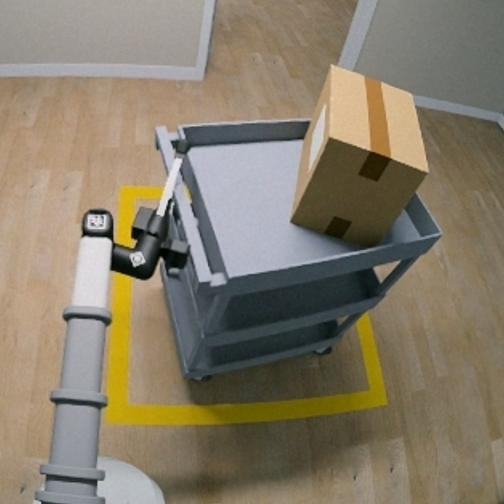

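Call:
move(r1={"base":{"strafe_m":0.16},"pace":"slow"}, blocking=false, cameras=[])

Call:
wait(seconds=4, cameras=["r1_wrist_camera"])

Call:
move(r1={"joints":{"arm_m":0.02,"wrist_yaw_rad":0.0}}, blocking=false, cameras=[])

Call:
wait(seconds=3, cameras=["r1_head_camera","r1_head_right_camera"])

Call:
zoom_image(camera="r1_head_camera", region=[170, 240, 420, 560])

Call:
zoom_image(camera="r1_head_right_camera", region=[150, 250, 370, 470])

Scene clock: 1394.40 s.
move: r1 moving
r1.base_odometry: x=+1.745 y=+0.077 heading=+2.886
r1.turned_by_wheels: +0.000
r1.turned_by_imu: +0.000
r1.base_tilt: forward=-1.6 right=+1.3
r1.lidar_m: 0.81 1.89 1.39 1.25 0.40 0.29 0.27 0.28 0.39 1.11 0.77 0.51
r1.base_status: strafe_m moving
r1.joint_positions: lift_m=+0.686 arm_m=+0.370 wrist_yaw_rad=-0.299 wrist_pitch_rad=+0.007 wrist_roll_rad=+1.569 gripper_m=+0.110
r1.joint_status: not commanded
r1.measured_speeds: translate_m=+0.000 strafe_m=+0.055 rotate_rad=-0.001 lift_m=+0.000 arm_m=+0.000 wrist_yaw_rad=+0.000 wrist_pitch_rad=+0.000 wrist_roll_rad=+0.000
r1.motor_effort: lift_m=+15(16) arm_m=+4(4) wheel_0=-7(7) wheel_1=+6(7) wheel_2=+0(1)
r1.servo_current: wrist_yaw_rad=39(65) wrist_pitch_rad=46(52) wrist_roll_rad=39(59) gripper_m=46(46)
r1.hand_pose: x=+0.7908 y=-0.1684 z=+0.8626 quat_wxyz=(+0.700, +0.699, -0.103, -0.108) (m; r1's base frame)
r1.wrist_depth_mm: - - - - - - - / - - - - - - - / - - - - - - 1281 / - - - - - 1576 1255 / 1983 - - - 353 364 364 / - 190 183 - 189 1464 1255 / - - - 136 - 1661 1255
r2: as last shown
r2.base_tilt: forward=-0.6 right=+0.0
r2.lidar_m: 0.70 0.71 4.58 4.92 1.74 1.05 0.91 0.91 1.00 0.88 0.89 0.98
r2.motor_effort: lift_m=+20(20) arm_m=-8(8) wheel_0=+1(1) wheel_1=-6(6) wheel_2=+12(12)
r2.servo_current: wrist_yaw_rad=65(78) wrist_pitch_rad=39(46) wrist_roll_rad=52(52) gripper_m=104(104)
r2.contact_limits: arm_m 0.1
r2.wrist_depth_mm: - - - 171 221 193 173 / - - - 167 226 193 174 / - - - 174 224 195 175 / - - - 169 224 201 - / - - - 171 226 196 178 / - - - 171 179 189 178 / - - 147 - 223 186 178
pictures: none
No camera images: "cameras" was empty.

Scene clock: 1396.63 s.
earlier move: r1 done
r1.base_odometry: x=+1.709 y=-0.064 heading=+2.886
r1.turned_by_wheels: +0.000
r1.turned_by_imu: +0.001
r1.base_tilt: forward=-1.6 right=+1.3
r1.lidar_m: 2.49 1.72 1.23 1.15 0.39 0.28 0.28 0.29 0.39 1.11 0.73 0.59
r1.base_status: done
r1.joint_positions: lift_m=+0.686 arm_m=+0.370 wrist_yaw_rad=-0.299 wrist_pitch_rad=+0.007 wrist_roll_rad=+1.569 gripper_m=+0.110
r1.joint_status: not commanded
r1.measured_speeds: all 0
r1.motor_effort: lift_m=+15(16) arm_m=+4(4) wheel_0=-2(8) wheel_1=+2(9) wheel_2=+0(2)
r1.servo_current: wrist_yaw_rad=33(72) wrist_pitch_rad=46(59) wrist_roll_rad=46(72) gripper_m=46(52)
r1.hand_pose: x=+0.7908 y=-0.1684 z=+0.8626 quat_wxyz=(+0.700, +0.699, -0.103, -0.108) (m; r1's base frame)
r1.wrist_depth_mm: - - - 262 289 1708 - / - - - - 402 1576 466 / - - - 384 - 1537 1118 / - - - - - 1756 1229 / - - - - - 1756 1229 / - 191 184 - 188 1464 1255 / - - - 136 - 1661 1255
r2.base_odometry: x=-1.979 y=-1.082 heading=-2.057
r2.turned_by_wheels: +0.000
r2.turned_by_imu: +0.000
r2.base_tilt: forward=-0.7 right=+0.0
r2.lidar_m: 0.69 0.73 4.59 4.92 1.73 1.05 0.92 0.93 1.01 0.89 0.88 0.97
r2.base_status: not commanded
r2.joint_positions: lift_m=+0.850 arm_m=+0.312 wrist_yaw_rad=+1.088 wrist_pitch_rad=+0.002 wrist_roll_rad=+0.000 gripper_m=-0.019
r2.joint_status: not commanded
r2.measured_speeds: all 0
r2.motor_effort: lift_m=+20(20) arm_m=-7(8) wheel_0=+0(1) wheel_1=-6(7) wheel_2=+12(12)
r2.servo_current: wrist_yaw_rad=72(85) wrist_pitch_rad=46(46) wrist_roll_rad=46(59) gripper_m=98(104)
r2.contact_limits: arm_m 0.1
r2.hand_pose: x=+0.6945 y=+0.2148 z=+1.0276 quat_wxyz=(+0.856, +0.000, +0.001, +0.517) (m; r2's base frame)
r2.wrist_depth_mm: - - - 171 220 193 174 / - - - 168 227 194 174 / - - - 174 224 195 176 / - - - 169 224 200 - / - - - 170 225 197 178 / - - - 170 179 189 178 / - - 147 - 223 186 178
wait: 2.23 of 4 s (r1 has come to rest)
pictures: r1_wrist_camera
Images, in order (width x height): r1_wrist_camera 616x392.

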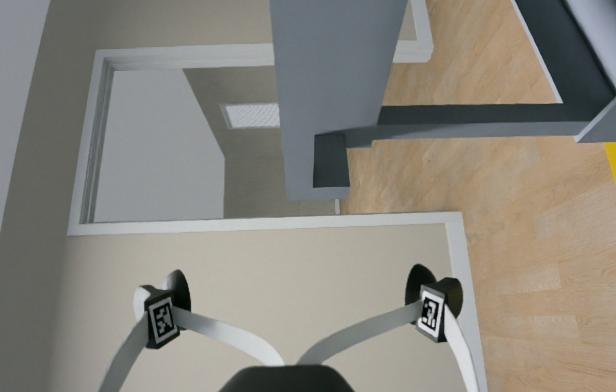

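Scene clock: 1397.13 s.
move: r1 moving
r1.base_odometry: x=+1.709 y=-0.064 heading=+2.886
r1.turned_by_wheels: +0.000
r1.turned_by_imu: +0.000
r1.base_tilt: forward=-1.6 right=+1.3
r1.lidar_m: 2.48 1.71 1.24 1.16 0.41 0.29 0.26 0.30 0.40 1.09 0.72 0.58
r1.base_status: not commanded
r1.joint_positions: lift_m=+0.686 arm_m=+0.319 wrist_yaw_rad=-0.003 wrist_pitch_rad=+0.006 wrist_roll_rad=+1.569 gripper_m=+0.110
r1.joint_status: arm_m moving; wrist_yaw_rad moving
r1.measured_speeds: translate_m=+0.000 strafe_m=+0.000 rotate_rad=+0.000 lift_m=+0.000 arm_m=-0.195 wrist_yaw_rad=+0.036 wrist_pitch_rad=-0.001 wrist_roll_rad=+0.000
r1.motor_effort: lift_m=+16(16) arm_m=-7(7) wheel_0=-1(2) wheel_1=+1(2) wheel_2=+1(1)
r1.servo_current: wrist_yaw_rad=46(117) wrist_pitch_rad=52(52) wrist_roll_rad=46(59) gripper_m=46(46)
r1.hand_pose: x=+0.7784 y=-0.0883 z=+0.8626 quat_wxyz=(+0.708, +0.706, +0.001, -0.003) (m; r1's base frame)
r1.wrist_depth_mm: 1921 - - 353 - 1708 1205 / 1921 - - - - 1756 1205 / - - - - - 1708 1205 / - - - - - 1708 1229 / - - - - - 1756 1229 / - 191 183 - 189 1499 1229 / - - - 136 - 1756 1255
r2: as last shown
r2.base_tilt: forward=-0.6 right=+0.1
r2.lidar_m: 0.70 0.71 4.56 4.92 1.72 1.07 0.90 0.89 1.01 0.88 0.88 0.97
r2.motor_effort: lift_m=+20(20) arm_m=-8(8) wheel_0=+1(1) wheel_1=-6(7) wheel_2=+11(12)
r2.servo_current: wrist_yaw_rad=65(78) wrist_pitch_rad=39(46) wrist_roll_rad=39(59) gripper_m=98(98)
r2.contact_limits: arm_m 0.1
r2.wrist_depth_mm: - - - 170 220 192 174 / - - - 167 226 193 174 / - - - 174 224 195 175 / - - - 169 224 200 - / - - - 171 226 197 177 / - - - 170 178 189 177 / - - 147 - 223 186 178
pictures: none
No camera images: "cameras" was empty.

Scene clock: 1398.80 s.
earlier move: r1 done
r1.base_odometry: x=+1.709 y=-0.064 heading=+2.886
r1.turned_by_wheels: +0.000
r1.turned_by_imu: +0.000
r1.base_tilt: forward=-1.6 right=+1.3
r1.lidar_m: 2.48 1.73 1.24 1.17 0.40 0.27 0.27 0.28 0.38 1.09 0.74 0.57
r1.base_status: not commanded
r1.joint_positions: lift_m=+0.686 arm_m=+0.020 wrist_yaw_rad=-0.003 wrist_pitch_rad=+0.006 wrist_roll_rad=+1.569 gripper_m=+0.110
r1.joint_status: all done
r1.measured_speeds: all 0
r1.motor_effort: lift_m=+15(16) arm_m=-5(8) wheel_0=-2(2) wheel_1=+1(2) wheel_2=+1(1)
r1.servo_current: wrist_yaw_rad=52(117) wrist_pitch_rad=52(52) wrist_roll_rad=59(65) gripper_m=46(52)
r1.hand_pose: x=+0.4792 y=-0.0882 z=+0.8626 quat_wxyz=(+0.708, +0.706, +0.001, -0.003) (m; r1's base frame)
r1.wrist_depth_mm: - - - 517 - 750 - / - - - 676 - 699 1098 / - - - - - 1708 1182 / - - - - - 1808 1281 / - - - - - 1863 1255 / - - - - 211 1397 1255 / - - - 142 - 1808 1229
r2.base_odometry: x=-1.979 y=-1.082 heading=-2.057
r2.turned_by_wheels: +0.000
r2.turned_by_imu: +0.000
r2.base_tilt: forward=-0.6 right=+0.1
r2.lidar_m: 0.69 0.71 4.53 4.92 1.72 1.06 0.90 0.93 0.99 0.88 0.86 0.96
r2.base_status: not commanded
r2.joint_positions: lift_m=+0.850 arm_m=+0.312 wrist_yaw_rad=+1.088 wrist_pitch_rad=+0.002 wrist_roll_rad=+0.000 gripper_m=-0.019
r2.joint_status: not commanded
r2.measured_speeds: all 0
r2.motor_effort: lift_m=+20(20) arm_m=-7(8) wheel_0=+1(1) wheel_1=-6(7) wheel_2=+12(12)
r2.servo_current: wrist_yaw_rad=65(78) wrist_pitch_rad=39(46) wrist_roll_rad=46(59) gripper_m=98(104)
r2.contact_limits: arm_m 0.1
r2.hand_pose: x=+0.6945 y=+0.2148 z=+1.0276 quat_wxyz=(+0.856, +0.000, +0.001, +0.517) (m; r2's base frame)
r2.wrist_depth_mm: - - - 171 221 193 173 / - - - 167 227 194 174 / - - - 174 224 195 176 / - - - 169 224 200 - / - - - 171 226 196 178 / - - - 171 179 189 178 / - - 147 - 223 185 179
wait: 1.67 of 3 s (r1 has come to rest)
pictures: r1_head_camera, r1_head_right_camera
Images, in order (width x height): r1_head_camera 420x560, r1_head_right_camera 420x672.

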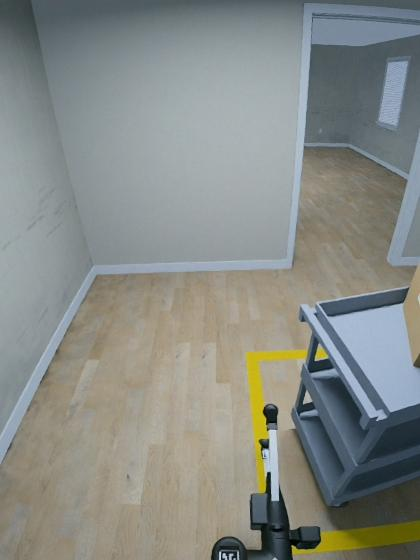

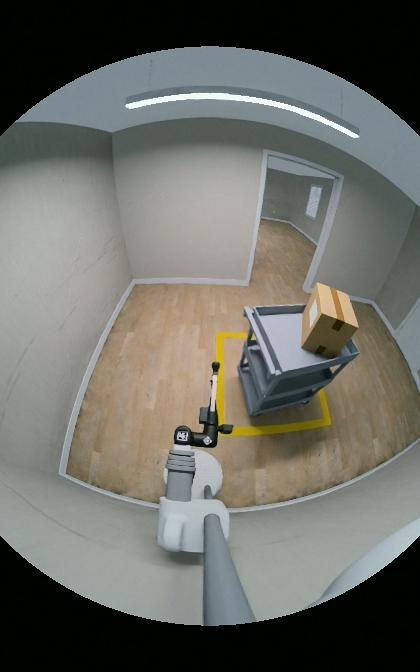

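Scaled by 1.575 from the camera's 420x560 image, which has a finer 600x800 frame.

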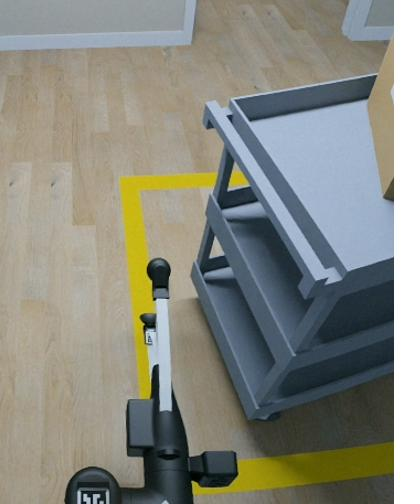

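Scaled by 2.291 from the camera's 420x672 image, which has a finer 600x960 frame.

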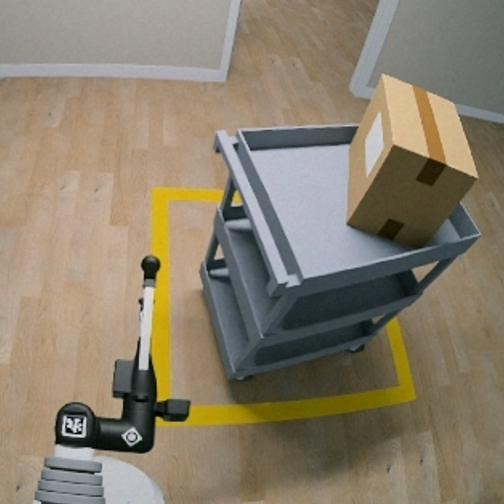

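Call:
move(r2={"base":{"translate_m":0.11,"strafe_m":0.15},"joints":{"wrist_yaw_rad":0.87},"speeds":{"wrist_yaw_rad":0.12},"pace":"slow","contact_limits":{"translate_m":0.3}}, blocking=false, cameras=[])

Call:
wait(seconds=5, cameras=["r2_head_left_camera","r2_wrist_camera"])

Scene clock: 1410.13 s.
move: r2 moving
r1: as last shown
r1.lidar_m: 2.50 1.76 1.24 1.16 0.41 0.28 0.27 0.28 0.38 1.08 0.72 0.61
r1.motor_effort: lift_m=+16(16) arm_m=-5(5) wheel_0=-1(2) wheel_1=+1(1) wheel_2=+1(1)
r1.servo_current: wrist_yaw_rad=46(65) wrist_pitch_rad=46(59) wrist_roll_rad=39(65) gripper_m=46(46)
r1.wrist_depth_mm: - - - 517 - 750 - / - - - 683 - 715 1118 / - - - - - 1756 1205 / - - - - - 1756 1255 / - - - - - 1808 1229 / - - - - 211 1464 1255 / - - - 142 - 1756 1255
r2.base_odometry: x=-1.974 y=-1.093 heading=-2.059
r2.turned_by_wheels: -0.001
r2.turned_by_imu: -0.001
r2.base_tilt: forward=-0.7 right=+0.1
r2.lidar_m: 0.68 0.75 4.58 4.92 1.75 1.07 0.93 0.94 1.00 0.87 0.90 0.96
r2.base_status: translate_m moving; strafe_m moving
r2.joint_positions: lift_m=+0.850 arm_m=+0.312 wrist_yaw_rad=+1.045 wrist_pitch_rad=+0.002 wrist_roll_rad=+0.000 gripper_m=-0.019
r2.joint_status: wrist_yaw_rad moving
r2.measured_speeds: translate_m=+0.028 strafe_m=+0.038 rotate_rad=-0.002 lift_m=+0.000 arm_m=+0.000 wrist_yaw_rad=-0.108 wrist_pitch_rad=+0.000 wrist_roll_rad=+0.000
r2.motor_effort: lift_m=+20(20) arm_m=-7(8) wheel_0=-9(9) wheel_1=+4(6) wheel_2=-7(11)
r2.servo_current: wrist_yaw_rad=39(72) wrist_pitch_rad=39(46) wrist_roll_rad=46(52) gripper_m=91(98)
r2.contact_limits: arm_m 0.1; translate_m 0.3
r2.hand_pose: x=+0.7035 y=+0.2056 z=+1.0276 quat_wxyz=(+0.867, +0.000, +0.001, +0.499) (m; r2's base frame)
r2.wrist_depth_mm: - - - 163 216 186 170 / - - - 165 218 187 170 / - - - 167 220 190 171 / - - - 165 222 191 - / - - - 169 223 191 173 / - - 185 171 178 191 173 / - - - - 220 185 174
pictures: none
No camera images: "cameras" was empty.

Scene clock: 1412.50 s.
earlier move: r2 contact_stop
r1.base_odometry: x=+1.709 y=-0.064 heading=+2.886
r1.turned_by_wheels: +0.000
r1.turned_by_imu: +0.000
r1.base_tilt: forward=-1.6 right=+1.3
r1.lidar_m: 2.49 1.71 1.22 1.16 0.40 0.28 0.27 0.28 0.43 1.09 0.71 0.55
r1.base_status: not commanded
r1.joint_positions: lift_m=+0.686 arm_m=+0.020 wrist_yaw_rad=-0.003 wrist_pitch_rad=+0.006 wrist_roll_rad=+1.569 gripper_m=+0.110
r1.joint_status: not commanded
r1.measured_speeds: all 0
r1.motor_effort: lift_m=+15(16) arm_m=-5(5) wheel_0=-2(2) wheel_1=+1(1) wheel_2=+1(1)
r1.servo_current: wrist_yaw_rad=33(65) wrist_pitch_rad=52(59) wrist_roll_rad=46(65) gripper_m=39(52)
r1.hand_pose: x=+0.4792 y=-0.0882 z=+0.8626 quat_wxyz=(+0.708, +0.706, +0.001, -0.003) (m; r1's base frame)
r1.wrist_depth_mm: - - - 521 - 741 - / - - - 683 - 707 1118 / - - - - - 1756 1182 / - - - - - 1756 1229 / - - - - - 1756 1229 / - - - - 211 1464 1255 / - - - 142 - 1808 1255
r2.base_odometry: x=-1.910 y=-1.240 heading=-2.110
r2.turned_by_wheels: -0.051
r2.turned_by_imu: -0.052
r2.base_tilt: forward=-0.7 right=+0.1
r2.lidar_m: 0.67 0.80 4.30 4.80 2.12 1.24 1.06 1.06 1.17 1.00 0.99 0.91
r2.base_status: translate_m contact_stop (by the wheels' count: +0.107 of +0.110); strafe_m contact_stop (by the wheels' count: +0.135 of +0.150)
r2.joint_positions: lift_m=+0.850 arm_m=+0.312 wrist_yaw_rad=+0.868 wrist_pitch_rad=+0.002 wrist_roll_rad=+0.000 gripper_m=-0.019
r2.joint_status: all done
r2.measured_speeds: all 0
r2.on_its_own: the wheels are slack since a contact_stop
r2.motor_effort: lift_m=+20(20) arm_m=-8(8) wheel_0=+0(24) wheel_1=+0(6) wheel_2=+0(13)
r2.servo_current: wrist_yaw_rad=46(104) wrist_pitch_rad=39(46) wrist_roll_rad=39(59) gripper_m=78(98)
r2.contact_limits: arm_m 0.1; translate_m 0.3
r2.hand_pose: x=+0.7362 y=+0.1637 z=+1.0276 quat_wxyz=(+0.907, +0.000, +0.001, +0.421) (m; r2's base frame)
r2.wrist_depth_mm: - - - 163 217 194 175 / - - - 164 220 191 175 / - - - 166 220 194 177 / - - - 166 223 198 178 / - - - 169 224 196 179 / - - 186 171 178 193 180 / - - - - 222 190 180
wait: 2.37 of 5 s (r2 has come to rest)
pictures: r2_head_left_camera, r2_wrist_camera
Images, in order (width x height): r2_head_left_camera 420x672, r2_wrist_camera 616x392.

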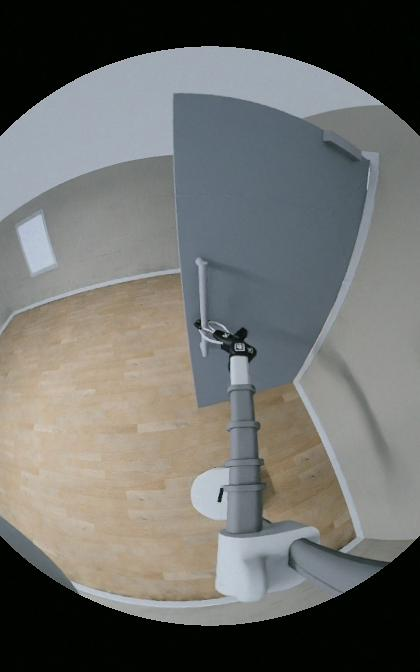

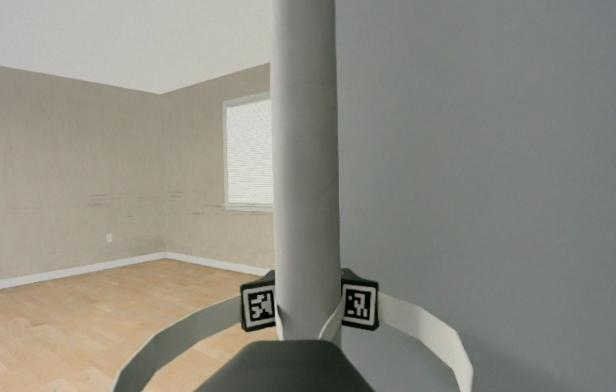

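Call:
move(r2={"base":{"translate_m":0.16,"strafe_m":0.1},"joints":{"wrist_yaw_rad":0.7},"speeds":{"wrist_yaw_rad":0.12},"pace":"slow"}, blocking=false, cameras=[])

Call:
wait(seconds=5, cameras=["r2_head_left_camera","r2_wrist_camera"])

Scene clock: 1422.57 s.
move: r2 moving
r1: as last shown
r1.lidar_m: 2.48 1.74 1.22 1.17 0.41 0.27 0.27 0.30 0.43 1.09 0.74 0.59
r1.motor_effort: lift_m=+16(16) arm_m=-5(5) wheel_0=-2(2) wheel_1=+1(1) wheel_2=+1(1)
r1.servo_current: wrist_yaw_rad=39(59) wrist_pitch_rad=52(59) wrist_roll_rad=33(65) gripper_m=52(52)
r1.wrist_depth_mm: - - - 517 - 750 - / - - - 668 - 715 1078 / - - - - - 1756 1160 / - - - - - 1756 1229 / - - - - - 1808 1255 / - - - - 211 1464 1229 / - - - 142 - 1808 1255
r2.base_odometry: x=-1.910 y=-1.254 heading=-2.110
r2.turned_by_wheels: +0.000
r2.turned_by_imu: +0.001
r2.base_tilt: forward=-0.6 right=+0.0
r2.lidar_m: 0.68 0.80 4.27 4.81 2.17 1.26 1.04 1.05 1.17 1.01 0.98 0.91
r2.base_status: translate_m moving; strafe_m moving
r2.joint_positions: lift_m=+0.850 arm_m=+0.312 wrist_yaw_rad=+0.826 wrist_pitch_rad=+0.002 wrist_roll_rad=+0.000 gripper_m=-0.019
r2.joint_status: wrist_yaw_rad moving
r2.measured_speeds: translate_m=+0.047 strafe_m=+0.030 rotate_rad=+0.000 lift_m=+0.000 arm_m=+0.000 wrist_yaw_rad=-0.096 wrist_pitch_rad=+0.000 wrist_roll_rad=+0.000
r2.motor_effort: lift_m=+20(20) arm_m=-8(8) wheel_0=-3(4) wheel_1=+8(9) wheel_2=-4(5)
r2.servo_current: wrist_yaw_rad=52(130) wrist_pitch_rad=39(46) wrist_roll_rad=52(52) gripper_m=85(85)
r2.contact_limits: arm_m 0.1
r2.hand_pose: x=+0.7429 y=+0.1528 z=+1.0276 quat_wxyz=(+0.916, +0.000, +0.001, +0.401) (m; r2's base frame)
r2.wrist_depth_mm: - - - 163 217 193 175 / - - - 164 219 191 175 / - - - 165 220 193 177 / - - - 167 222 197 178 / - - - 167 224 195 179 / - - 186 167 181 196 180 / - - - - 220 190 180
pictures: none
No camera images: "cameras" was empty.

Scene clock: 1425.13 s.
earlier move: r2 done
r1.base_odometry: x=+1.709 y=-0.064 heading=+2.886
r1.turned_by_wheels: +0.000
r1.turned_by_imu: +0.000
r1.base_tilt: forward=-1.6 right=+1.3
r1.lidar_m: 2.49 1.72 1.23 1.17 0.43 0.28 0.27 0.29 0.42 1.08 0.73 0.58
r1.base_status: not commanded
r1.joint_positions: lift_m=+0.686 arm_m=+0.020 wrist_yaw_rad=-0.003 wrist_pitch_rad=+0.006 wrist_roll_rad=+1.569 gripper_m=+0.110
r1.joint_status: not commanded
r1.measured_speeds: all 0
r1.motor_effort: lift_m=+15(16) arm_m=-5(5) wheel_0=-2(2) wheel_1=+0(1) wheel_2=+1(1)
r1.servo_current: wrist_yaw_rad=46(72) wrist_pitch_rad=46(59) wrist_roll_rad=39(65) gripper_m=39(52)
r1.hand_pose: x=+0.4792 y=-0.0882 z=+0.8626 quat_wxyz=(+0.708, +0.706, +0.001, -0.003) (m; r1's base frame)
r1.wrist_depth_mm: - - - 517 - 741 - / - - - 683 - 723 1098 / - - - - - 1708 1160 / - - - - - 1808 1255 / - - - - - 1756 1205 / - - - - 211 1464 1229 / - - - 142 - 1808 1255
r2.base_odometry: x=-1.907 y=-1.428 heading=-2.112
r2.turned_by_wheels: -0.002
r2.turned_by_imu: -0.001
r2.base_tilt: forward=-0.6 right=+0.1
r2.lidar_m: 0.73 3.50 4.10 4.75 2.53 1.44 1.21 1.23 1.24 1.04 1.05 0.84
r2.base_status: done
r2.joint_positions: lift_m=+0.850 arm_m=+0.312 wrist_yaw_rad=+0.693 wrist_pitch_rad=+0.002 wrist_roll_rad=+0.000 gripper_m=-0.019
r2.joint_status: all done
r2.measured_speeds: all 0
r2.motor_effort: lift_m=+20(21) arm_m=-8(8) wheel_0=-14(17) wheel_1=-2(10) wheel_2=-7(8)
r2.servo_current: wrist_yaw_rad=52(130) wrist_pitch_rad=39(46) wrist_roll_rad=52(65) gripper_m=72(91)
r2.contact_limits: arm_m 0.1
r2.hand_pose: x=+0.7609 y=+0.1170 z=+1.0276 quat_wxyz=(+0.941, +0.000, +0.001, +0.340) (m; r2's base frame)
r2.wrist_depth_mm: - - - 163 220 191 175 / - - - 164 221 192 176 / - - - 165 222 195 178 / - - - 165 220 199 179 / - - - 167 225 196 179 / - - - 167 181 193 180 / - - 158 - 224 187 181
wait: 2.57 of 5 s (r2 has come to rest)
pictures: r2_head_left_camera, r2_wrist_camera
Images, in order (width x height): r2_head_left_camera 420x672, r2_wrist_camera 616x392.

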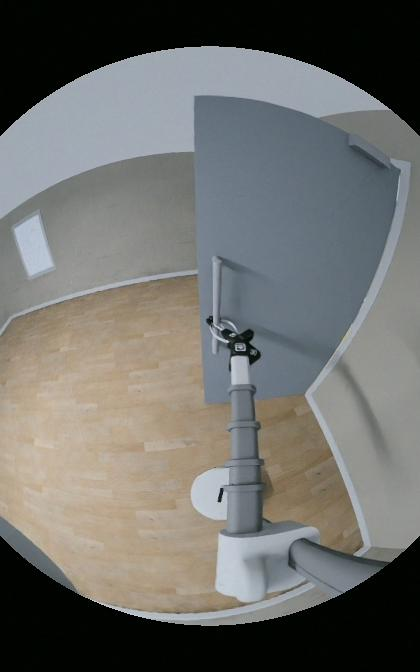

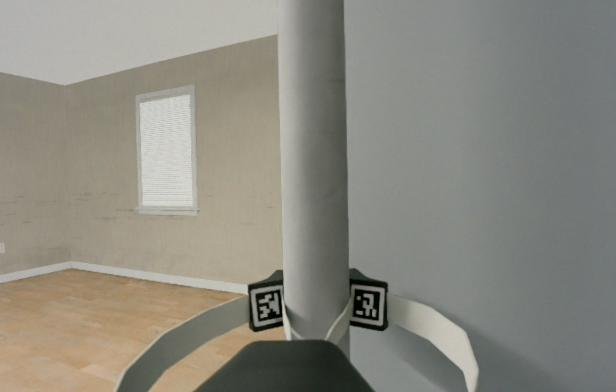

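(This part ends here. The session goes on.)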